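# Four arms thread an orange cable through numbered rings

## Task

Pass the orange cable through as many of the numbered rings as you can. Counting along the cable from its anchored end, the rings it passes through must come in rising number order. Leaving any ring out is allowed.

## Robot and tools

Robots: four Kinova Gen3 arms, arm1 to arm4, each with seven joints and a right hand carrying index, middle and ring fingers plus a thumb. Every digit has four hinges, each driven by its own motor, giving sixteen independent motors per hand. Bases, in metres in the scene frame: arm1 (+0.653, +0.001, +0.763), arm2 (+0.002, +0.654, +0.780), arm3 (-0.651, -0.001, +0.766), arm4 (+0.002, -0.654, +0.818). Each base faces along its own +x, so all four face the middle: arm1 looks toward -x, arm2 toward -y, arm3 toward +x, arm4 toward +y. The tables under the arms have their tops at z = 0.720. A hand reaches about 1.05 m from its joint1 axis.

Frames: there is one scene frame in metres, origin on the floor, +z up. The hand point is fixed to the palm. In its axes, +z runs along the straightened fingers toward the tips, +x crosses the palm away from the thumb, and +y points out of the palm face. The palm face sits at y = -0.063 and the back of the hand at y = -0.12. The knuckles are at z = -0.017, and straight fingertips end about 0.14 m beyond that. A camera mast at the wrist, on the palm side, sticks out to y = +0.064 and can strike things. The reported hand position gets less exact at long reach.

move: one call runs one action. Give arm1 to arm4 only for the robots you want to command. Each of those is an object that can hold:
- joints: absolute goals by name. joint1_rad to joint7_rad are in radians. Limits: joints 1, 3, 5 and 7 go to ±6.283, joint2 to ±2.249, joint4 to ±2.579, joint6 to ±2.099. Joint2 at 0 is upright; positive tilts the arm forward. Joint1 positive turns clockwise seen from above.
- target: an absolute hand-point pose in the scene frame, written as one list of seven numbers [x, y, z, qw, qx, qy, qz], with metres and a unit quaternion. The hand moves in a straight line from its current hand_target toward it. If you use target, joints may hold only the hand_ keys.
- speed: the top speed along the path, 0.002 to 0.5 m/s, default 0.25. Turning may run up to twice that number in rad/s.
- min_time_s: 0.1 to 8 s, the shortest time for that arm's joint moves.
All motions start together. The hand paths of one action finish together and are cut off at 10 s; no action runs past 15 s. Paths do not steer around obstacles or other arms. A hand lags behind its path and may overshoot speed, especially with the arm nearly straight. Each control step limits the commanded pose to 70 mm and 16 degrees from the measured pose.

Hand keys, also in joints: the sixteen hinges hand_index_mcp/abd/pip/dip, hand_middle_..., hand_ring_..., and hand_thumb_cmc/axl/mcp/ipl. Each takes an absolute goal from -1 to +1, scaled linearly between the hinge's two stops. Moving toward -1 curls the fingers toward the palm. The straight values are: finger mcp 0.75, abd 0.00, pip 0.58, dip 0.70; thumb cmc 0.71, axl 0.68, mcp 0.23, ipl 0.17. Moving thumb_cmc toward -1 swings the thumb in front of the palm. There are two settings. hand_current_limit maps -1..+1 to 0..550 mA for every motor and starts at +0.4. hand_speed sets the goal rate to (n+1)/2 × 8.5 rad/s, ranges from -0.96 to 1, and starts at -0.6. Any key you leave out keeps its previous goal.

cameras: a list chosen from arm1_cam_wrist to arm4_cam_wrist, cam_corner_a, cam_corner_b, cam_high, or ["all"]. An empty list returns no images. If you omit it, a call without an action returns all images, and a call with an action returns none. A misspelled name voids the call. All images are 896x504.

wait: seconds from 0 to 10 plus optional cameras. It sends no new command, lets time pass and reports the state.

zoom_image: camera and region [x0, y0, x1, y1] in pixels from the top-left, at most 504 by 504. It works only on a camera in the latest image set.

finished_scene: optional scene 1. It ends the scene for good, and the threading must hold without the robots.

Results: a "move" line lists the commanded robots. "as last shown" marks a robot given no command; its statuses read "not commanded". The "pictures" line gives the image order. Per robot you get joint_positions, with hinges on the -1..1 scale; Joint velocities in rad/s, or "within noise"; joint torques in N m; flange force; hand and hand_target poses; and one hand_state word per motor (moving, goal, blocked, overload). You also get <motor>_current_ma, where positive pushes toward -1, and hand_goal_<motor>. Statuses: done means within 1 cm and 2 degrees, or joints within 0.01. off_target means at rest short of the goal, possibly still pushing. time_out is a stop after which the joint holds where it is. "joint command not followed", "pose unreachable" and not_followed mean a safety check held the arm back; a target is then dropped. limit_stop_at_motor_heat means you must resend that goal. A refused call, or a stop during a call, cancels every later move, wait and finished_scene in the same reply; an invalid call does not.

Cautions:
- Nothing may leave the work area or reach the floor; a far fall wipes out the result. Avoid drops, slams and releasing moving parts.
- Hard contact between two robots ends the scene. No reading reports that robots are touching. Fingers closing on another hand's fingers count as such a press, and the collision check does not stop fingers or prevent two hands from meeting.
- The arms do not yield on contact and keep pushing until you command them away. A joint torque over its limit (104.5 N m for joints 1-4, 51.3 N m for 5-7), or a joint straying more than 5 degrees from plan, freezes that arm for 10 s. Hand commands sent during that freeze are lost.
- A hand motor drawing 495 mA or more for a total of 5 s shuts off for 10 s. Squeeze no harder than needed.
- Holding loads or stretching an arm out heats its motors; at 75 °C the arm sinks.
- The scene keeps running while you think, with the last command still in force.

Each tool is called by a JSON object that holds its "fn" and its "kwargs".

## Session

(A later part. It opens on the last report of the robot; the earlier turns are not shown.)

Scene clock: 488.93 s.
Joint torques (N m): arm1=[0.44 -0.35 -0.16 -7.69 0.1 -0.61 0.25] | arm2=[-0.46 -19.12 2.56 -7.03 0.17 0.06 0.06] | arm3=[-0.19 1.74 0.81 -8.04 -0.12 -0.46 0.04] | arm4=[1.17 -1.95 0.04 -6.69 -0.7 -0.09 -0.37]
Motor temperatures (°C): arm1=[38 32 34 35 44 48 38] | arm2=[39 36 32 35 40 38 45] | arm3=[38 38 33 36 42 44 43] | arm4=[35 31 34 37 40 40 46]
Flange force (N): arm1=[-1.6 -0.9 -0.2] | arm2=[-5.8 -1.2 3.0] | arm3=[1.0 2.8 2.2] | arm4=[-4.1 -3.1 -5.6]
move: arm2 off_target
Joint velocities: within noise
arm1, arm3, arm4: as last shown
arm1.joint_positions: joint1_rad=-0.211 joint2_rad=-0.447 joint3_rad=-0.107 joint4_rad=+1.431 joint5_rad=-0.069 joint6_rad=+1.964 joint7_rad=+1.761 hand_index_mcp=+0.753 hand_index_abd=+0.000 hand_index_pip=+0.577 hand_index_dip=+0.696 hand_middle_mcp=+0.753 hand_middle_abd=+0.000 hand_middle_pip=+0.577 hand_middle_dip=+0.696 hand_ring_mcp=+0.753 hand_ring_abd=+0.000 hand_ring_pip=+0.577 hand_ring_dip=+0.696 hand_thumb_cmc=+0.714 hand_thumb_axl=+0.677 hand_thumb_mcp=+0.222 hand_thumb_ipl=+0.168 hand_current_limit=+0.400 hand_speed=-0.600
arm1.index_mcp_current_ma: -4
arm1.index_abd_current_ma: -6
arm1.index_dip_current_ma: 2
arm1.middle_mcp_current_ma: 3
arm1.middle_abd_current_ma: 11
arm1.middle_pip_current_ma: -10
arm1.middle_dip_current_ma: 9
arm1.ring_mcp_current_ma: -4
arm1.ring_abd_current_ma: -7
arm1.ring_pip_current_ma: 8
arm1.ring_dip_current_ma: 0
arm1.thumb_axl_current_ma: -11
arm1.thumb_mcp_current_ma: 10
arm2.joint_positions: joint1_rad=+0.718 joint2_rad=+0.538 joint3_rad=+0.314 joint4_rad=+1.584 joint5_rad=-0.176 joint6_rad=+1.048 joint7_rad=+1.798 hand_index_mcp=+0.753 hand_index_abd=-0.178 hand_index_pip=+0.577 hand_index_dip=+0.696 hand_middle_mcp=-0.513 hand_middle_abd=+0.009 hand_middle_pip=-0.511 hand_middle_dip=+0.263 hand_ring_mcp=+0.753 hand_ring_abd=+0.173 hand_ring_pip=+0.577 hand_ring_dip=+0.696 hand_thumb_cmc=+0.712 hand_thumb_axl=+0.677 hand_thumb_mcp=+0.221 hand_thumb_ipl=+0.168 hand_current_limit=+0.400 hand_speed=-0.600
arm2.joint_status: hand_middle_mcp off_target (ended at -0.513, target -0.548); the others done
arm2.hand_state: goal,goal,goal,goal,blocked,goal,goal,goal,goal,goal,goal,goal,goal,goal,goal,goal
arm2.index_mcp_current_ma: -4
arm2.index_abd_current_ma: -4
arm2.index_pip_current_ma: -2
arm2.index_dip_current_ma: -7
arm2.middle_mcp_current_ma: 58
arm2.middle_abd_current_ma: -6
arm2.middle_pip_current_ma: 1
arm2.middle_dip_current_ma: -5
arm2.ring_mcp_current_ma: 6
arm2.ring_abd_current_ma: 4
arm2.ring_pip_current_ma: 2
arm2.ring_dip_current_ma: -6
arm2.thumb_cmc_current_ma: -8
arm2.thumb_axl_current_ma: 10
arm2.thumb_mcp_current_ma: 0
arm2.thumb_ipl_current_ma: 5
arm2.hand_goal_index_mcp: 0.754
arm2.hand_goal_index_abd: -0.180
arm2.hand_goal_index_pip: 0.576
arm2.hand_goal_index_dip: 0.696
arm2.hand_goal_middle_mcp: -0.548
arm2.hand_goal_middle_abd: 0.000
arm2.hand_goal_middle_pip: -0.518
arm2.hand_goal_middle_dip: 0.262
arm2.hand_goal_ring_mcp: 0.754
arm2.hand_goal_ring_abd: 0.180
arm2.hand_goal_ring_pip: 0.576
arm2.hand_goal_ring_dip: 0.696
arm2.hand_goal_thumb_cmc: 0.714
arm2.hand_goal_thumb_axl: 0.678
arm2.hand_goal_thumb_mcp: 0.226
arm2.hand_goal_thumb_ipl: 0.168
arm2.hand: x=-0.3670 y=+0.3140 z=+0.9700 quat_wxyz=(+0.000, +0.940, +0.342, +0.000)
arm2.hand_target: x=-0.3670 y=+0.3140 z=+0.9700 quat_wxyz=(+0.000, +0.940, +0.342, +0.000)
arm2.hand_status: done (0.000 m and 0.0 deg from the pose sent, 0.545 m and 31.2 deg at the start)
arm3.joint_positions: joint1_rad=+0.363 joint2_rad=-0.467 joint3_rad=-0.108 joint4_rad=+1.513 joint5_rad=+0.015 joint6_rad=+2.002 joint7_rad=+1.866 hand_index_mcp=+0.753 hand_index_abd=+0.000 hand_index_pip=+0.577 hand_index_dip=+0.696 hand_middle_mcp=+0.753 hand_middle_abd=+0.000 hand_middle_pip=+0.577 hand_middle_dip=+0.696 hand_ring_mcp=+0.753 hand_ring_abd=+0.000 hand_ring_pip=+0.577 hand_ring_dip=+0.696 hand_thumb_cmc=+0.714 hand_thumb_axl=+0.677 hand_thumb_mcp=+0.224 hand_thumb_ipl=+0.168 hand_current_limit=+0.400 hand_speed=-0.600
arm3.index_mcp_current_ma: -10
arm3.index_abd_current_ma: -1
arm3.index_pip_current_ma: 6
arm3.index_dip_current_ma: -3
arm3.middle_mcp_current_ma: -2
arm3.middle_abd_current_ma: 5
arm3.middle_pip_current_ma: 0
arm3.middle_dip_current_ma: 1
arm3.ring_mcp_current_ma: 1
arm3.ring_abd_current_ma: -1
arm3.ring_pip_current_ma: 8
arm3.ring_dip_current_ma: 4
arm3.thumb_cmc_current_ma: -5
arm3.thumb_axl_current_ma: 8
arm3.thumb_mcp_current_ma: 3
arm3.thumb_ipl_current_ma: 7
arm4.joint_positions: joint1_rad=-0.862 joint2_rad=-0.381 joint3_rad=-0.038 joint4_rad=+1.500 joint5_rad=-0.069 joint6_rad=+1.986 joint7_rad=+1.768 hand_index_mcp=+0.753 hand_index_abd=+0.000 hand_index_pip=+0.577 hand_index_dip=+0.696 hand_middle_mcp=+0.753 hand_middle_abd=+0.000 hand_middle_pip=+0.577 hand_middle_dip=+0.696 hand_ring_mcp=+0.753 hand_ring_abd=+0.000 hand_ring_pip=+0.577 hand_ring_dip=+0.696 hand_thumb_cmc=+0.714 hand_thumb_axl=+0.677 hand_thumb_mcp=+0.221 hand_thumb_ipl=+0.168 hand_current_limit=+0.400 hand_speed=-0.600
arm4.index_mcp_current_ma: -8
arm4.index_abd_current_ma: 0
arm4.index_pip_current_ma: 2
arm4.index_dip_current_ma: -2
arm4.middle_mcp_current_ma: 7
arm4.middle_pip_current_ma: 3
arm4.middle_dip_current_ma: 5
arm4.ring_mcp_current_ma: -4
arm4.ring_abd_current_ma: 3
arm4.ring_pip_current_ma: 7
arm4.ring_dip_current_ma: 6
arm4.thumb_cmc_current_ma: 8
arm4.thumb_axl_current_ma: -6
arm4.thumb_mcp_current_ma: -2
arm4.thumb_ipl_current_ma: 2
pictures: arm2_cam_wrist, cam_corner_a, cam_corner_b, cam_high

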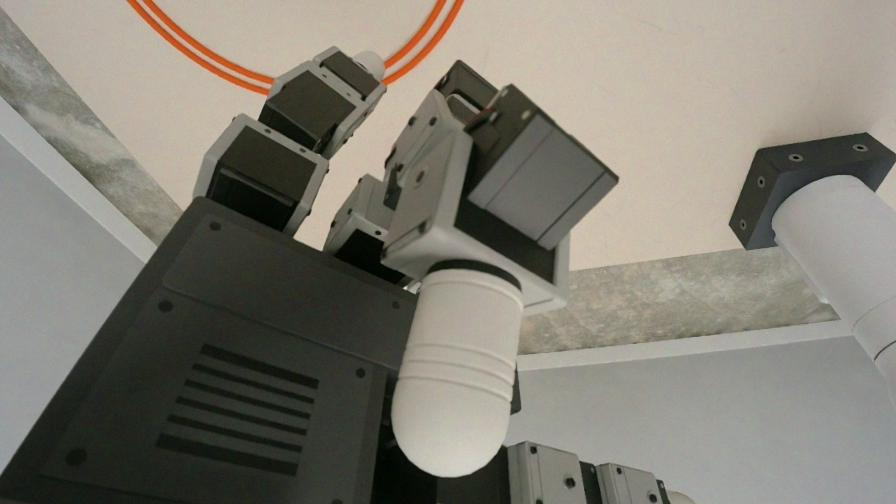

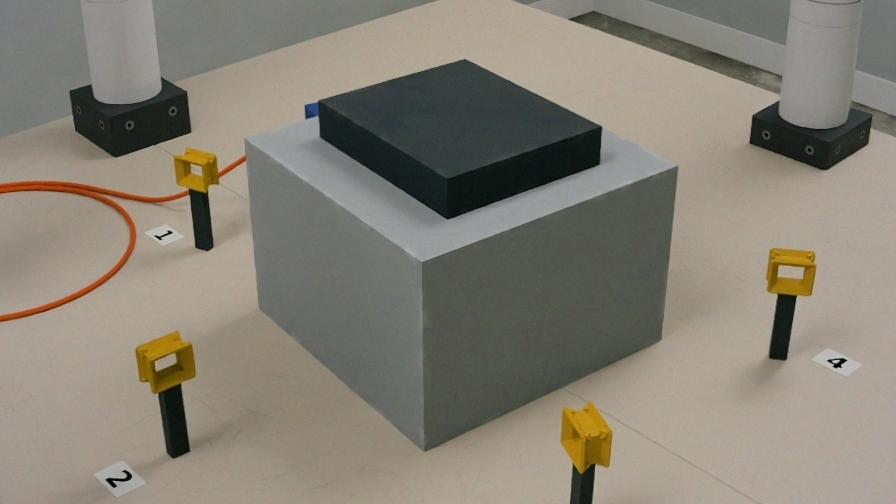

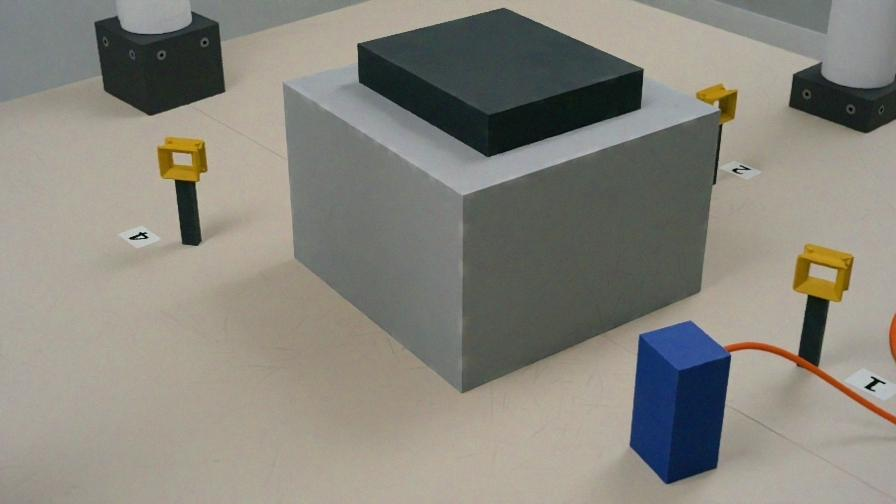

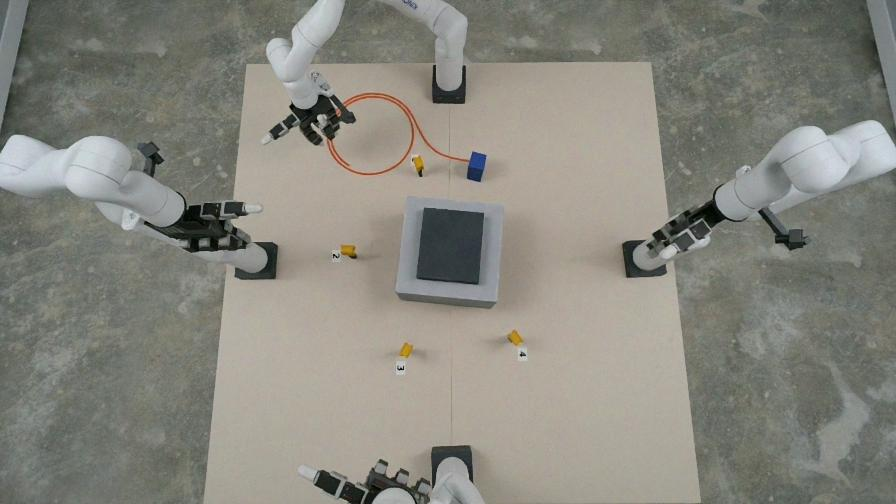

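{"fn": "move", "kwargs": {"arm2": {"target": [-0.2905, 0.2731, 0.90, 0, 0.9455, 0.3256, 0], "speed": 0.25, "joints": {"hand_index_abd": -0.35, "hand_ring_abd": 0.15}}, "cameras": ["arm2_cam_wrist", "arm3_cam_wrist", "cam_high"]}}

{"fn": "zoom_image", "kwargs": {"camera": "cam_high", "region": [310, 120, 420, 200]}}

Scene clock: 558.40 s.
Joint torques (N m): arm1=[0.4 -0.43 -0.15 -7.68 0.1 -0.65 0.25] | arm2=[-0.33 -18.38 2.49 -5.68 0.15 0.07 0.08] | arm3=[-0.24 1.71 0.68 -8.03 -0.11 -0.52 0.1] | arm4=[1.11 -1.95 0.01 -6.68 -0.7 -0.1 -0.37]
Motor temperatures (°C): arm1=[38 32 34 35 43 48 38] | arm2=[39 37 32 36 40 38 45] | arm3=[38 38 33 36 42 44 43] | arm4=[35 31 34 37 40 40 46]
Flange force (N): arm1=[-1.8 -0.8 -0.4] | arm2=[-5.0 0.1 4.7] | arm3=[1.1 2.6 2.0] | arm4=[-4.1 -3.2 -5.7]
move: arm2 done
Joint velocities: within noise
arm1, arm3, arm4: as last shown
arm1.index_mcp_current_ma: -7
arm1.index_abd_current_ma: -3
arm1.index_pip_current_ma: -13
arm1.index_dip_current_ma: 0
arm1.middle_mcp_current_ma: 1
arm1.middle_pip_current_ma: -11
arm1.middle_dip_current_ma: 7
arm1.ring_mcp_current_ma: -8
arm1.ring_abd_current_ma: -3
arm1.ring_pip_current_ma: 10
arm1.ring_dip_current_ma: 3
arm1.thumb_cmc_current_ma: -2
arm1.thumb_axl_current_ma: -9
arm1.thumb_mcp_current_ma: 6
arm1.thumb_ipl_current_ma: 6
arm2.joint_positions: joint1_rad=+0.549 joint2_rad=+0.569 joint3_rad=+0.286 joint4_rad=+1.811 joint5_rad=-0.205 joint6_rad=+0.793 joint7_rad=+1.622 hand_index_mcp=+0.753 hand_index_abd=-0.341 hand_index_pip=+0.577 hand_index_dip=+0.696 hand_middle_mcp=-0.513 hand_middle_abd=+0.009 hand_middle_pip=-0.511 hand_middle_dip=+0.263 hand_ring_mcp=+0.753 hand_ring_abd=+0.154 hand_ring_pip=+0.577 hand_ring_dip=+0.696 hand_thumb_cmc=+0.707 hand_thumb_axl=+0.677 hand_thumb_mcp=+0.221 hand_thumb_ipl=+0.168 hand_current_limit=+0.400 hand_speed=-0.600
arm2.joint_status: all done
arm2.hand_state: goal,goal,goal,goal,blocked,goal,goal,goal,goal,goal,goal,goal,goal,goal,goal,goal
arm2.index_mcp_current_ma: -9
arm2.index_abd_current_ma: -2
arm2.index_pip_current_ma: -7
arm2.index_dip_current_ma: -3
arm2.middle_mcp_current_ma: 55
arm2.middle_abd_current_ma: -3
arm2.middle_pip_current_ma: 3
arm2.middle_dip_current_ma: -1
arm2.ring_mcp_current_ma: 7
arm2.ring_abd_current_ma: 11
arm2.ring_pip_current_ma: 6
arm2.ring_dip_current_ma: -9
arm2.thumb_cmc_current_ma: -15
arm2.thumb_axl_current_ma: 6
arm2.thumb_mcp_current_ma: -1
arm2.thumb_ipl_current_ma: 11
arm2.hand_goal_index_mcp: 0.754
arm2.hand_goal_index_abd: -0.350
arm2.hand_goal_index_pip: 0.576
arm2.hand_goal_index_dip: 0.696
arm2.hand_goal_middle_mcp: -0.548
arm2.hand_goal_middle_abd: 0.000
arm2.hand_goal_middle_pip: -0.518
arm2.hand_goal_middle_dip: 0.262
arm2.hand_goal_ring_mcp: 0.754
arm2.hand_goal_ring_abd: 0.150
arm2.hand_goal_ring_pip: 0.576
arm2.hand_goal_ring_dip: 0.696
arm2.hand_goal_thumb_cmc: 0.714
arm2.hand_goal_thumb_axl: 0.678
arm2.hand_goal_thumb_mcp: 0.226
arm2.hand_goal_thumb_ipl: 0.168
arm2.hand: x=-0.2905 y=+0.2731 z=+0.9000 quat_wxyz=(+0.000, +0.946, +0.326, +0.000)
arm2.hand_target: x=-0.2905 y=+0.2731 z=+0.9000 quat_wxyz=(+0.000, +0.946, +0.326, +0.000)
arm2.hand_status: done (0.000 m and 0.0 deg from the pose sent, 0.111 m and 2.0 deg at the start)
arm3.index_mcp_current_ma: -3
arm3.index_abd_current_ma: -7
arm3.index_pip_current_ma: 9
arm3.index_dip_current_ma: -2
arm3.middle_mcp_current_ma: -1
arm3.middle_abd_current_ma: 1
arm3.middle_dip_current_ma: 0
arm3.ring_mcp_current_ma: -4
arm3.ring_abd_current_ma: -4
arm3.ring_pip_current_ma: 7
arm3.ring_dip_current_ma: -1
arm3.thumb_axl_current_ma: 5
arm3.thumb_mcp_current_ma: 2
arm3.thumb_ipl_current_ma: 8
arm4.index_mcp_current_ma: -7
arm4.index_abd_current_ma: -5
arm4.index_pip_current_ma: 6
arm4.index_dip_current_ma: -1
arm4.middle_mcp_current_ma: 17
arm4.middle_abd_current_ma: 10
arm4.middle_pip_current_ma: 7
arm4.middle_dip_current_ma: -1
arm4.ring_mcp_current_ma: 4
arm4.ring_abd_current_ma: 1
arm4.ring_pip_current_ma: 9
arm4.ring_dip_current_ma: 8
arm4.thumb_cmc_current_ma: 5
arm4.thumb_mcp_current_ma: -3
arm4.thumb_ipl_current_ma: 6

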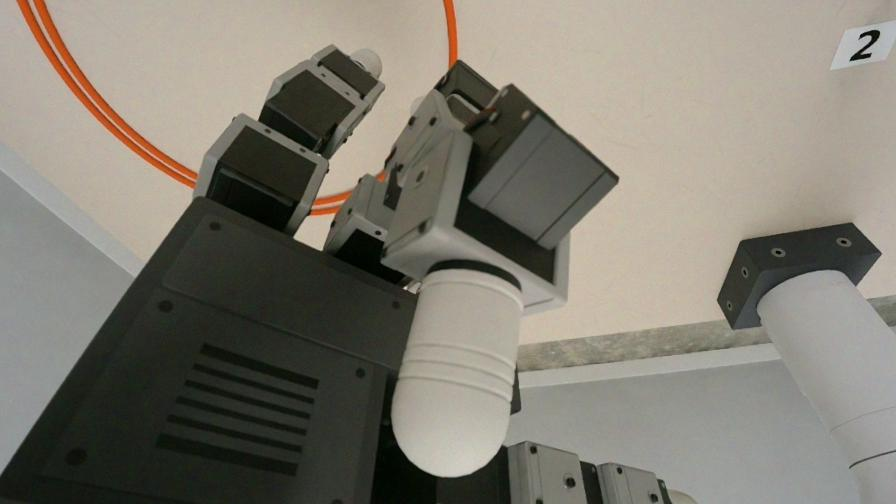

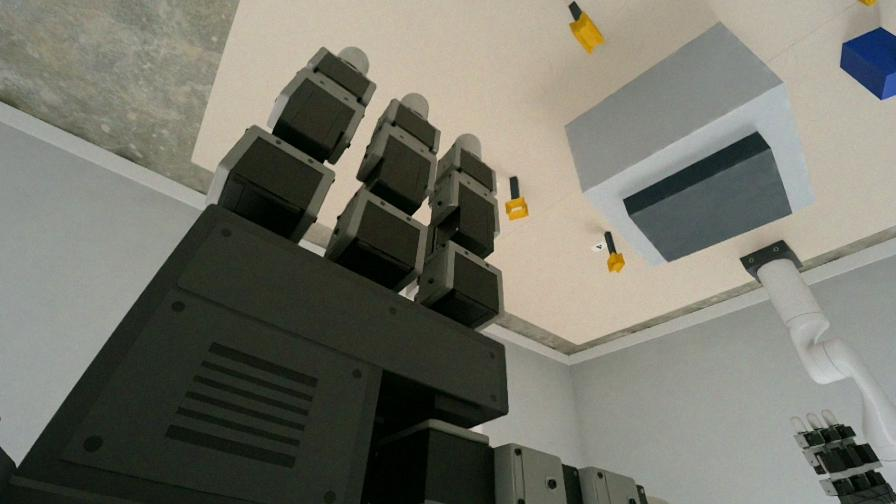

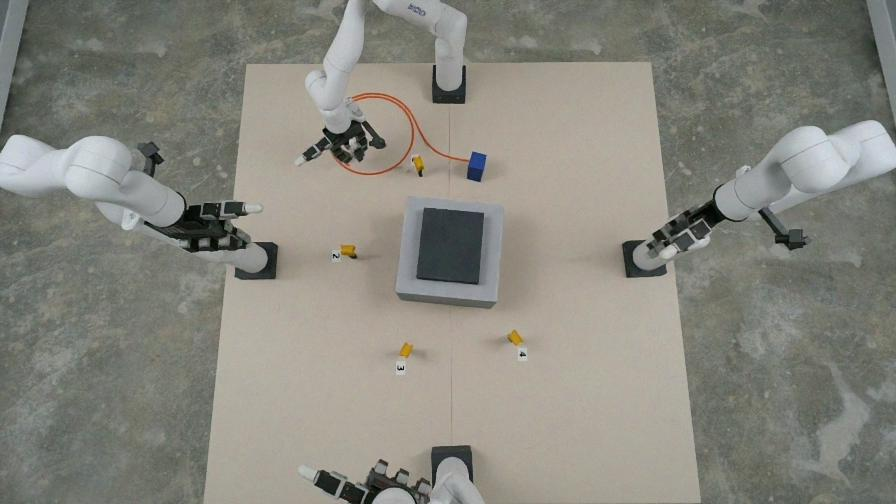

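Scaled by 4.582 from the camera's image (finer frame: 1280x720).

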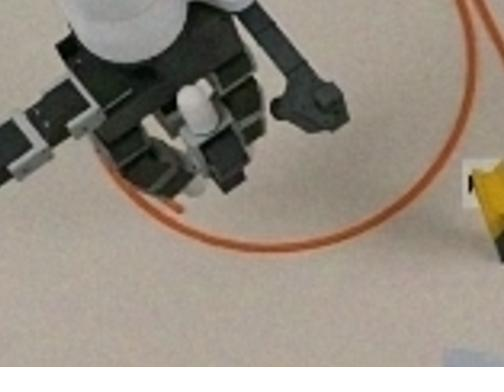

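{"fn": "move", "kwargs": {"arm2": {"target": [-0.2905, 0.2731, 0.840, 0, 0.9455, 0.3256, 0], "speed": 0.1}, "cameras": ["cam_high"]}}

{"fn": "zoom_image", "kwargs": {"camera": "cam_high", "region": [310, 120, 420, 200]}}

{"fn": "move", "kwargs": {"arm2": {"target": [-0.3223, 0.2735, 0.840, 0, 0.9455, 0.3256, 0], "speed": 0.1}, "cameras": ["cam_high"]}}

{"fn": "zoom_image", "kwargs": {"camera": "cam_high", "region": [310, 120, 420, 200]}}

Scene clock: 569.50 s.
Joint torques (N m): arm1=[0.43 -0.4 -0.11 -7.7 0.09 -0.6 0.28] | arm2=[0.11 2.91 0.8 -0.88 0.06 -5.18 -0.02] | arm3=[-0.24 1.73 0.74 -8 -0.05 -0.44 0.1] | arm4=[1.1 -2.01 -0.01 -6.7 -0.7 -0.13 -0.37]
Motor temperatures (°C): arm1=[38 32 34 35 43 48 38] | arm2=[39 37 32 36 40 38 45] | arm3=[38 38 33 36 42 44 42] | arm4=[35 31 34 37 40 40 46]
Flange force (N): arm1=[-1.8 -0.6 -0.2] | arm2=[4.4 -0.4 -55.3] | arm3=[0.9 2.8 2.1] | arm4=[-4.2 -3.2 -5.7]
move: arm2 done
Joint velocities: within noise
arm1, arm3, arm4: as last shown
arm1.index_mcp_current_ma: -8
arm1.index_abd_current_ma: 0
arm1.index_pip_current_ma: -5
arm1.index_dip_current_ma: -4
arm1.middle_mcp_current_ma: 5
arm1.middle_abd_current_ma: 12
arm1.middle_pip_current_ma: -9
arm1.middle_dip_current_ma: 3
arm1.ring_mcp_current_ma: -5
arm1.ring_pip_current_ma: 12
arm1.ring_dip_current_ma: -2
arm1.thumb_cmc_current_ma: 8
arm1.thumb_axl_current_ma: -11
arm1.thumb_mcp_current_ma: 11
arm1.thumb_ipl_current_ma: 3
arm2.joint_positions: joint1_rad=+0.580 joint2_rad=+0.680 joint3_rad=+0.244 joint4_rad=+1.860 joint5_rad=-0.248 joint6_rad=+0.633 joint7_rad=+1.658 hand_index_mcp=+0.753 hand_index_abd=-0.341 hand_index_pip=+0.577 hand_index_dip=+0.696 hand_middle_mcp=-0.513 hand_middle_abd=+0.002 hand_middle_pip=-0.511 hand_middle_dip=+0.263 hand_ring_mcp=+0.749 hand_ring_abd=+0.146 hand_ring_pip=+0.588 hand_ring_dip=+0.699 hand_thumb_cmc=+0.707 hand_thumb_axl=+0.677 hand_thumb_mcp=+0.220 hand_thumb_ipl=+0.168 hand_current_limit=+0.400 hand_speed=-0.600
arm2.joint_status: not commanded
arm2.hand_state: goal,goal,goal,goal,blocked,goal,goal,goal,goal,goal,goal,goal,goal,goal,goal,goal
arm2.index_mcp_current_ma: -9
arm2.index_abd_current_ma: 1
arm2.index_pip_current_ma: -8
arm2.index_dip_current_ma: -4
arm2.middle_mcp_current_ma: 62
arm2.middle_abd_current_ma: -8
arm2.middle_pip_current_ma: 6
arm2.middle_dip_current_ma: -7
arm2.ring_mcp_current_ma: 8
arm2.ring_abd_current_ma: 6
arm2.ring_pip_current_ma: 21
arm2.ring_dip_current_ma: -5
arm2.thumb_cmc_current_ma: -16
arm2.thumb_axl_current_ma: 5
arm2.thumb_mcp_current_ma: -4
arm2.thumb_ipl_current_ma: 9
arm2.hand_goal_index_mcp: 0.754
arm2.hand_goal_index_abd: -0.350
arm2.hand_goal_index_pip: 0.576
arm2.hand_goal_index_dip: 0.696
arm2.hand_goal_middle_mcp: -0.548
arm2.hand_goal_middle_abd: 0.000
arm2.hand_goal_middle_pip: -0.518
arm2.hand_goal_middle_dip: 0.262
arm2.hand_goal_ring_mcp: 0.754
arm2.hand_goal_ring_abd: 0.150
arm2.hand_goal_ring_pip: 0.576
arm2.hand_goal_ring_dip: 0.696
arm2.hand_goal_thumb_cmc: 0.714
arm2.hand_goal_thumb_axl: 0.678
arm2.hand_goal_thumb_mcp: 0.226
arm2.hand_goal_thumb_ipl: 0.168
arm2.hand: x=-0.2905 y=+0.2731 z=+0.8400 quat_wxyz=(+0.000, +0.946, +0.326, +0.000)
arm2.hand_target: x=-0.2905 y=+0.2731 z=+0.8400 quat_wxyz=(+0.000, +0.946, +0.326, +0.000)
arm2.hand_status: done (0.000 m and 0.0 deg from the pose sent, 0.060 m and 0.0 deg at the start)
arm3.index_mcp_current_ma: -11
arm3.index_abd_current_ma: -6
arm3.index_pip_current_ma: 5
arm3.index_dip_current_ma: -12
arm3.middle_mcp_current_ma: 8
arm3.middle_abd_current_ma: 11
arm3.middle_dip_current_ma: -2
arm3.ring_mcp_current_ma: 1
arm3.ring_abd_current_ma: 1
arm3.ring_pip_current_ma: 0
arm3.ring_dip_current_ma: -3
arm3.thumb_cmc_current_ma: -6
arm3.thumb_axl_current_ma: 10
arm3.thumb_mcp_current_ma: 0
arm3.thumb_ipl_current_ma: 3
arm4.index_mcp_current_ma: -5
arm4.index_abd_current_ma: -7
arm4.index_pip_current_ma: 7
arm4.index_dip_current_ma: 1
arm4.middle_mcp_current_ma: 7
arm4.middle_abd_current_ma: 13
arm4.middle_pip_current_ma: 2
arm4.middle_dip_current_ma: 5
arm4.ring_mcp_current_ma: 7
arm4.ring_abd_current_ma: 10
arm4.ring_pip_current_ma: 6
arm4.ring_dip_current_ma: 9
arm4.thumb_cmc_current_ma: 6
arm4.thumb_axl_current_ma: -9
arm4.thumb_mcp_current_ma: 1
arm4.thumb_ipl_current_ma: 0

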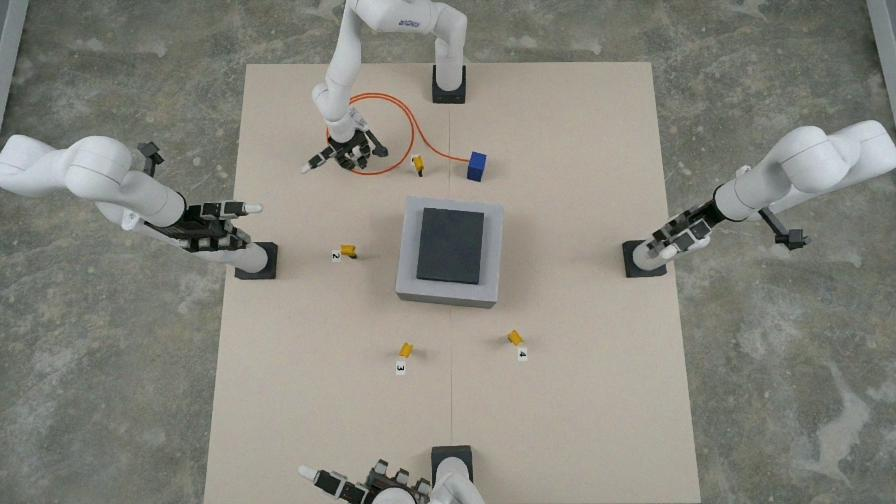

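Scaled by 4.582 from the camera's image (finer frame: 1280x720).

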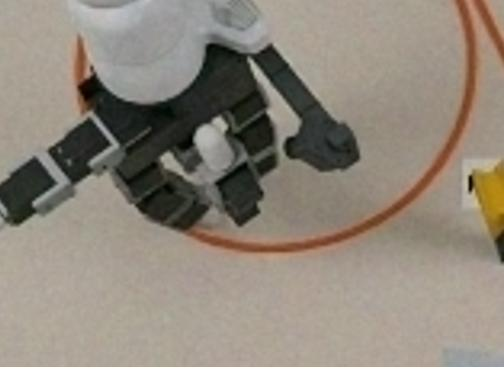

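Scene clock: 570.47 s.
Joint torques (N m): arm1=[0.36 -0.4 -0.1 -7.74 0.1 -0.63 0.24] | arm2=[-2.19 -2.06 -1.19 0.79 -0.84 -2.42 -0.23] | arm3=[-0.31 1.69 0.73 -8 -0.11 -0.44 0.05] | arm4=[1.15 -1.96 0.02 -6.72 -0.69 -0.1 -0.39]
Motor temperatures (°C): arm1=[38 32 34 35 43 48 38] | arm2=[39 37 32 36 40 38 45] | arm3=[38 38 33 36 42 44 42] | arm4=[35 31 34 37 40 40 46]
Flange force (N): arm1=[-1.7 -0.7 -0.1] | arm2=[-3.7 -5.2 -40.0] | arm3=[0.9 2.6 2.1] | arm4=[-4.1 -3.2 -5.5]
move: arm2 done
Joint velocities: within noise
arm1, arm3, arm4: as last shown
arm1.index_mcp_current_ma: -10
arm1.index_pip_current_ma: -9
arm1.index_dip_current_ma: 0
arm1.middle_mcp_current_ma: 1
arm1.middle_abd_current_ma: 11
arm1.middle_pip_current_ma: -11
arm1.middle_dip_current_ma: 5
arm1.ring_mcp_current_ma: -2
arm1.ring_abd_current_ma: -4
arm1.ring_pip_current_ma: 7
arm1.ring_dip_current_ma: 3
arm1.thumb_cmc_current_ma: 4
arm1.thumb_axl_current_ma: -10
arm1.thumb_mcp_current_ma: 6
arm1.thumb_ipl_current_ma: 6
arm2.joint_positions: joint1_rad=+0.635 joint2_rad=+0.714 joint3_rad=+0.244 joint4_rad=+1.776 joint5_rad=-0.243 joint6_rad=+0.682 joint7_rad=+1.696 hand_index_mcp=+0.750 hand_index_abd=-0.359 hand_index_pip=+0.576 hand_index_dip=+0.686 hand_middle_mcp=-0.513 hand_middle_abd=+0.000 hand_middle_pip=-0.511 hand_middle_dip=+0.263 hand_ring_mcp=+0.688 hand_ring_abd=-0.091 hand_ring_pip=+0.516 hand_ring_dip=+0.659 hand_thumb_cmc=+0.708 hand_thumb_axl=+0.677 hand_thumb_mcp=+0.220 hand_thumb_ipl=+0.168 hand_current_limit=+0.400 hand_speed=-0.600
arm2.joint_status: not commanded
arm2.hand_state: goal,goal,goal,goal,blocked,goal,goal,goal,blocked,blocked,blocked,blocked,goal,goal,goal,goal
arm2.index_mcp_current_ma: -10
arm2.index_abd_current_ma: -9
arm2.index_pip_current_ma: -5
arm2.index_dip_current_ma: -15
arm2.middle_mcp_current_ma: 54
arm2.middle_abd_current_ma: -4
arm2.middle_pip_current_ma: 2
arm2.middle_dip_current_ma: -5
arm2.ring_mcp_current_ma: -91
arm2.ring_abd_current_ma: -270
arm2.ring_pip_current_ma: -86
arm2.ring_dip_current_ma: -57
arm2.thumb_cmc_current_ma: -16
arm2.thumb_axl_current_ma: 4
arm2.thumb_mcp_current_ma: -1
arm2.thumb_ipl_current_ma: 7
arm2.hand_goal_index_mcp: 0.754
arm2.hand_goal_index_abd: -0.350
arm2.hand_goal_index_pip: 0.576
arm2.hand_goal_index_dip: 0.696
arm2.hand_goal_middle_mcp: -0.548
arm2.hand_goal_middle_abd: 0.000
arm2.hand_goal_middle_pip: -0.518
arm2.hand_goal_middle_dip: 0.262
arm2.hand_goal_ring_mcp: 0.754
arm2.hand_goal_ring_abd: 0.150
arm2.hand_goal_ring_pip: 0.576
arm2.hand_goal_ring_dip: 0.696
arm2.hand_goal_thumb_cmc: 0.714
arm2.hand_goal_thumb_axl: 0.678
arm2.hand_goal_thumb_mcp: 0.226
arm2.hand_goal_thumb_ipl: 0.168
arm2.hand: x=-0.3223 y=+0.2735 z=+0.8400 quat_wxyz=(+0.000, +0.946, +0.326, +0.000)
arm2.hand_target: x=-0.3223 y=+0.2735 z=+0.8400 quat_wxyz=(+0.000, +0.946, +0.326, +0.000)
arm2.hand_status: done (0.000 m and 0.0 deg from the pose sent, 0.032 m and 0.0 deg at the start)
arm3.index_mcp_current_ma: -2
arm3.index_abd_current_ma: -3
arm3.index_pip_current_ma: 8
arm3.index_dip_current_ma: -7
arm3.middle_mcp_current_ma: 7
arm3.middle_abd_current_ma: 5
arm3.middle_pip_current_ma: -1
arm3.middle_dip_current_ma: 6
arm3.ring_mcp_current_ma: -2
arm3.ring_abd_current_ma: -9
arm3.ring_pip_current_ma: 4
arm3.ring_dip_current_ma: -9
arm3.thumb_axl_current_ma: 4
arm3.thumb_mcp_current_ma: 5
arm3.thumb_ipl_current_ma: -1
arm4.index_mcp_current_ma: -3
arm4.index_abd_current_ma: -4
arm4.index_pip_current_ma: 4
arm4.index_dip_current_ma: -5
arm4.middle_mcp_current_ma: 8
arm4.middle_abd_current_ma: 5
arm4.middle_pip_current_ma: 4
arm4.ring_mcp_current_ma: 1
arm4.ring_abd_current_ma: 3
arm4.ring_pip_current_ma: -2
arm4.ring_dip_current_ma: 8
arm4.thumb_cmc_current_ma: 11
arm4.thumb_axl_current_ma: -14
arm4.thumb_mcp_current_ma: 6
arm4.thumb_ipl_current_ma: 7

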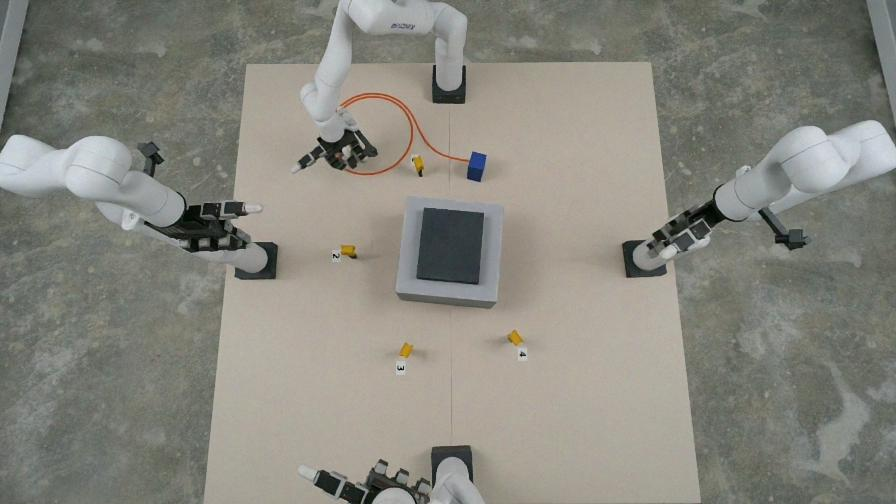

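Scaled by 4.582 from the camera's image (finer frame: 1280x720).

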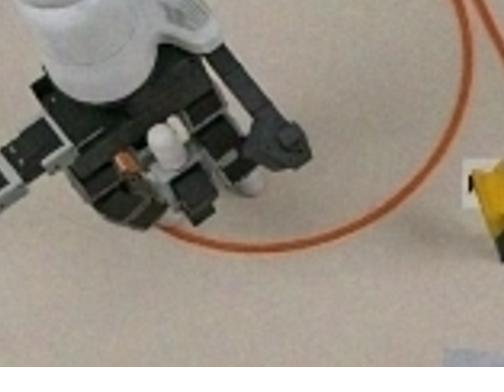

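{"fn": "move", "kwargs": {"arm2": {"target": [-0.3223, 0.2735, 0.8455, 0, 0.9455, 0.3256, 0], "speed": 0.1, "joints": {"hand_ring_abd": 0.25}}}}

{"fn": "move", "kwargs": {"arm2": {"target": [-0.3417, 0.2870, 0.8415, 0, 0.9455, 0.3256, 0], "speed": 0.1}, "cameras": ["cam_high", "arm2_cam_wrist"]}}

{"fn": "zoom_image", "kwargs": {"camera": "cam_high", "region": [310, 120, 420, 200]}}

Scene clock: 583.37 s.
Joint torques (N m): arm1=[0.4 -0.42 -0.14 -7.69 0.11 -0.66 0.27] | arm2=[-0.41 -19.99 2.58 -4.94 0.13 0.05 0.07] | arm3=[-0.23 1.75 0.72 -8.05 -0.06 -0.47 0.12] | arm4=[1.1 -1.98 0.02 -6.69 -0.69 -0.1 -0.39]
Motor temperatures (°C): arm1=[38 32 34 35 43 48 38] | arm2=[39 37 32 36 40 38 45] | arm3=[38 38 33 36 42 44 42] | arm4=[35 31 34 37 40 40 46]
Flange force (N): arm1=[-1.7 -0.7 -0.4] | arm2=[-4.8 -0.4 4.9] | arm3=[1.0 2.9 2.3] | arm4=[-4.1 -3.2 -5.7]
move: arm2 done
Joint velocities: within noise
arm1, arm3, arm4: as last shown
arm1.index_mcp_current_ma: -4
arm1.index_abd_current_ma: -1
arm1.index_pip_current_ma: -8
arm1.middle_mcp_current_ma: 0
arm1.middle_pip_current_ma: -6
arm1.ring_mcp_current_ma: -6
arm1.ring_abd_current_ma: -5
arm1.ring_pip_current_ma: 8
arm1.ring_dip_current_ma: 0
arm1.thumb_cmc_current_ma: 3
arm1.thumb_mcp_current_ma: 9
arm1.thumb_ipl_current_ma: 8
arm2.joint_positions: joint1_rad=+0.632 joint2_rad=+0.704 joint3_rad=+0.248 joint4_rad=+1.773 joint5_rad=-0.240 joint6_rad=+0.696 joint7_rad=+1.694 hand_index_mcp=+0.751 hand_index_abd=-0.345 hand_index_pip=+0.577 hand_index_dip=+0.690 hand_middle_mcp=-0.513 hand_middle_abd=+0.000 hand_middle_pip=-0.511 hand_middle_dip=+0.263 hand_ring_mcp=+0.744 hand_ring_abd=+0.242 hand_ring_pip=+0.571 hand_ring_dip=+0.690 hand_thumb_cmc=+0.708 hand_thumb_axl=+0.677 hand_thumb_mcp=+0.220 hand_thumb_ipl=+0.168 hand_current_limit=+0.400 hand_speed=-0.600
arm2.joint_status: all done
arm2.hand_state: goal,goal,goal,goal,blocked,goal,goal,goal,goal,goal,goal,goal,goal,goal,goal,goal
arm2.index_mcp_current_ma: -10
arm2.index_abd_current_ma: -1
arm2.index_pip_current_ma: -2
arm2.index_dip_current_ma: -6
arm2.middle_mcp_current_ma: 60
arm2.middle_abd_current_ma: -16
arm2.middle_pip_current_ma: 1
arm2.middle_dip_current_ma: -6
arm2.ring_mcp_current_ma: -1
arm2.ring_abd_current_ma: 1
arm2.ring_pip_current_ma: -4
arm2.ring_dip_current_ma: -12
arm2.thumb_cmc_current_ma: -10
arm2.thumb_axl_current_ma: 8
arm2.thumb_mcp_current_ma: -3
arm2.thumb_ipl_current_ma: 8
arm2.hand_goal_index_mcp: 0.754
arm2.hand_goal_index_abd: -0.350
arm2.hand_goal_index_pip: 0.576
arm2.hand_goal_index_dip: 0.696
arm2.hand_goal_middle_mcp: -0.548
arm2.hand_goal_middle_abd: 0.000
arm2.hand_goal_middle_pip: -0.518
arm2.hand_goal_middle_dip: 0.262
arm2.hand_goal_ring_mcp: 0.754
arm2.hand_goal_ring_abd: 0.250
arm2.hand_goal_ring_pip: 0.576
arm2.hand_goal_ring_dip: 0.696
arm2.hand_goal_thumb_cmc: 0.714
arm2.hand_goal_thumb_axl: 0.678
arm2.hand_goal_thumb_mcp: 0.226
arm2.hand_goal_thumb_ipl: 0.168
arm2.hand: x=-0.3223 y=+0.2735 z=+0.8455 quat_wxyz=(+0.000, +0.946, +0.326, +0.000)
arm2.hand_target: x=-0.3223 y=+0.2735 z=+0.8455 quat_wxyz=(+0.000, +0.946, +0.326, +0.000)
arm2.hand_status: done (0.000 m and 0.0 deg from the pose sent, 0.006 m and 0.0 deg at the start)
arm3.index_mcp_current_ma: -9
arm3.index_abd_current_ma: -11
arm3.index_pip_current_ma: 7
arm3.index_dip_current_ma: -4
arm3.middle_mcp_current_ma: -2
arm3.middle_abd_current_ma: 6
arm3.middle_pip_current_ma: 7
arm3.middle_dip_current_ma: 4
arm3.ring_mcp_current_ma: 1
arm3.ring_abd_current_ma: -1
arm3.ring_pip_current_ma: 2
arm3.ring_dip_current_ma: -3
arm3.thumb_cmc_current_ma: -11
arm3.thumb_axl_current_ma: 5
arm3.thumb_mcp_current_ma: -12
arm3.thumb_ipl_current_ma: 12
arm4.index_mcp_current_ma: -2
arm4.index_pip_current_ma: 2
arm4.index_dip_current_ma: 3
arm4.middle_mcp_current_ma: 9
arm4.middle_abd_current_ma: 9
arm4.middle_pip_current_ma: 6
arm4.middle_dip_current_ma: 0
arm4.ring_mcp_current_ma: 6
arm4.ring_abd_current_ma: -1
arm4.ring_pip_current_ma: 8
arm4.ring_dip_current_ma: 4
arm4.thumb_cmc_current_ma: 16
arm4.thumb_axl_current_ma: -6
arm4.thumb_mcp_current_ma: 2
arm4.thumb_ipl_current_ma: -3
pictures: none

Scene clock: 584.33 s.
Joint torques (N m): arm1=[0.42 -0.41 -0.13 -7.72 0.12 -0.63 0.26] | arm2=[-0.21 -17.99 2.64 -5.11 0.23 -0.78 0.01] | arm3=[-0.23 1.75 0.68 -8.03 -0.08 -0.51 0.1] | arm4=[1.14 -1.98 0.04 -6.69 -0.71 -0.1 -0.37]
Motor temperatures (°C): arm1=[38 32 34 35 43 48 38] | arm2=[39 37 32 36 40 38 45] | arm3=[38 38 33 36 42 44 42] | arm4=[35 31 34 37 40 40 46]
Flange force (N): arm1=[-1.7 -0.7 -0.2] | arm2=[-2.3 -0.3 -1.3] | arm3=[1.1 2.6 2.1] | arm4=[-4.2 -3.1 -5.6]
move: arm2 done
Joint velocities: within noise
arm1, arm3, arm4: as last shown
arm1.index_mcp_current_ma: -8
arm1.index_pip_current_ma: -7
arm1.index_dip_current_ma: 2
arm1.middle_mcp_current_ma: 4
arm1.middle_abd_current_ma: 8
arm1.middle_pip_current_ma: -12
arm1.middle_dip_current_ma: 7
arm1.ring_mcp_current_ma: 0
arm1.ring_abd_current_ma: -6
arm1.ring_pip_current_ma: 13
arm1.ring_dip_current_ma: 3
arm1.thumb_axl_current_ma: -7
arm1.thumb_mcp_current_ma: 11
arm1.thumb_ipl_current_ma: 3
arm2.joint_positions: joint1_rad=+0.686 joint2_rad=+0.721 joint3_rad=+0.242 joint4_rad=+1.751 joint5_rad=-0.238 joint6_rad=+0.699 joint7_rad=+1.739 hand_index_mcp=+0.750 hand_index_abd=-0.346 hand_index_pip=+0.576 hand_index_dip=+0.690 hand_middle_mcp=-0.513 hand_middle_abd=+0.000 hand_middle_pip=-0.511 hand_middle_dip=+0.263 hand_ring_mcp=+0.733 hand_ring_abd=+0.237 hand_ring_pip=+0.568 hand_ring_dip=+0.689 hand_thumb_cmc=+0.709 hand_thumb_axl=+0.677 hand_thumb_mcp=+0.220 hand_thumb_ipl=+0.168 hand_current_limit=+0.400 hand_speed=-0.600
arm2.joint_status: not commanded
arm2.hand_state: goal,goal,goal,goal,blocked,goal,goal,goal,blocked,goal,goal,goal,goal,goal,goal,goal
arm2.index_mcp_current_ma: -10
arm2.index_abd_current_ma: 1
arm2.index_pip_current_ma: -7
arm2.index_dip_current_ma: -7
arm2.middle_mcp_current_ma: 60
arm2.middle_abd_current_ma: -8
arm2.middle_pip_current_ma: 4
arm2.middle_dip_current_ma: -6
arm2.ring_mcp_current_ma: -16
arm2.ring_abd_current_ma: 1
arm2.ring_pip_current_ma: 0
arm2.ring_dip_current_ma: -9
arm2.thumb_cmc_current_ma: -15
arm2.thumb_axl_current_ma: 4
arm2.thumb_mcp_current_ma: -1
arm2.thumb_ipl_current_ma: 4
arm2.hand_goal_index_mcp: 0.754
arm2.hand_goal_index_abd: -0.350
arm2.hand_goal_index_pip: 0.576
arm2.hand_goal_index_dip: 0.696
arm2.hand_goal_middle_mcp: -0.548
arm2.hand_goal_middle_abd: 0.000
arm2.hand_goal_middle_pip: -0.518
arm2.hand_goal_middle_dip: 0.262
arm2.hand_goal_ring_mcp: 0.754
arm2.hand_goal_ring_abd: 0.250
arm2.hand_goal_ring_pip: 0.576
arm2.hand_goal_ring_dip: 0.696
arm2.hand_goal_thumb_cmc: 0.714
arm2.hand_goal_thumb_axl: 0.678
arm2.hand_goal_thumb_mcp: 0.226
arm2.hand_goal_thumb_ipl: 0.168
arm2.hand: x=-0.3417 y=+0.2870 z=+0.8415 quat_wxyz=(+0.000, +0.946, +0.326, +0.000)
arm2.hand_target: x=-0.3417 y=+0.2870 z=+0.8415 quat_wxyz=(+0.000, +0.946, +0.326, +0.000)
arm2.hand_status: done (0.000 m and 0.0 deg from the pose sent, 0.024 m and 0.0 deg at the start)
arm3.index_mcp_current_ma: -4
arm3.index_abd_current_ma: -10
arm3.index_pip_current_ma: 12
arm3.index_dip_current_ma: -3
arm3.middle_mcp_current_ma: 9
arm3.middle_abd_current_ma: 9
arm3.middle_pip_current_ma: 5
arm3.middle_dip_current_ma: 2
arm3.ring_mcp_current_ma: 8
arm3.ring_abd_current_ma: 2
arm3.ring_pip_current_ma: 4
arm3.ring_dip_current_ma: -1
arm3.thumb_cmc_current_ma: -1
arm3.thumb_mcp_current_ma: -3
arm3.thumb_ipl_current_ma: 11
arm4.index_mcp_current_ma: -6
arm4.index_abd_current_ma: 0
arm4.index_pip_current_ma: 3
arm4.index_dip_current_ma: -2
arm4.middle_mcp_current_ma: 10
arm4.middle_abd_current_ma: 3
arm4.middle_pip_current_ma: 0
arm4.middle_dip_current_ma: 5
arm4.ring_mcp_current_ma: 2
arm4.ring_abd_current_ma: 4
arm4.ring_pip_current_ma: 7
arm4.ring_dip_current_ma: 6
arm4.thumb_cmc_current_ma: 15
arm4.thumb_axl_current_ma: 1
arm4.thumb_mcp_current_ma: 3
arm4.thumb_ipl_current_ma: 3
pictures: arm2_cam_wrist, cam_high

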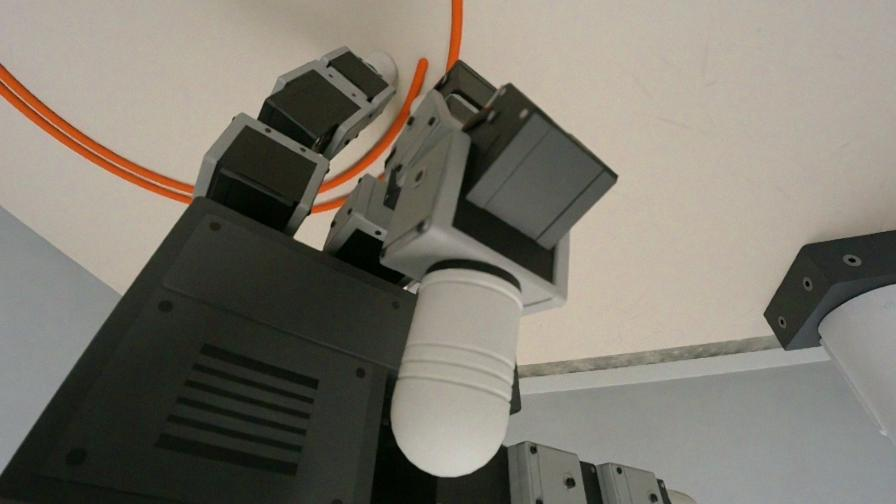

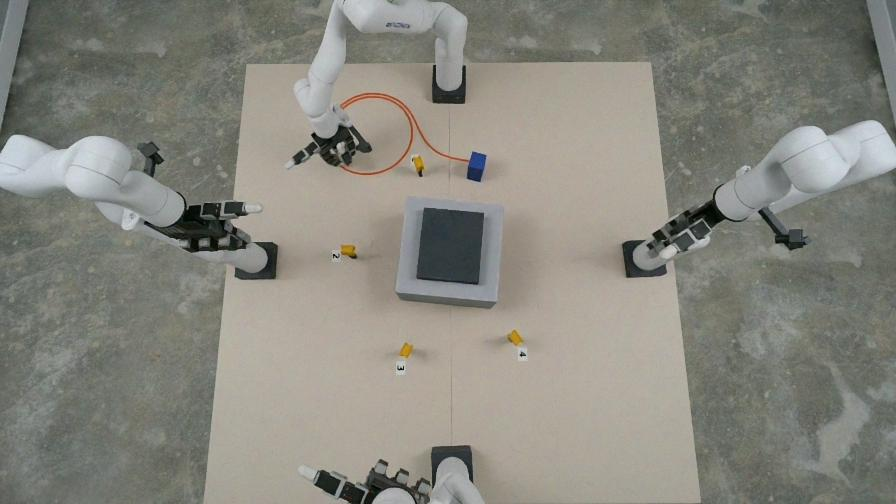

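Scaled by 4.582 from the camera's image (finer frame: 1280x720).

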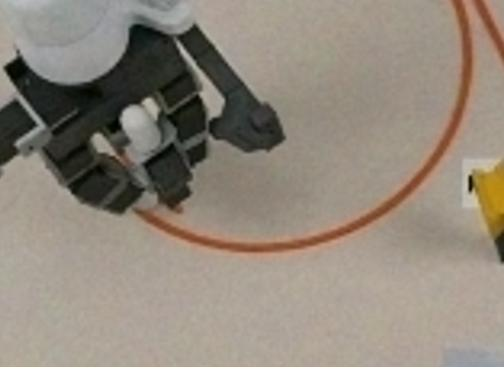

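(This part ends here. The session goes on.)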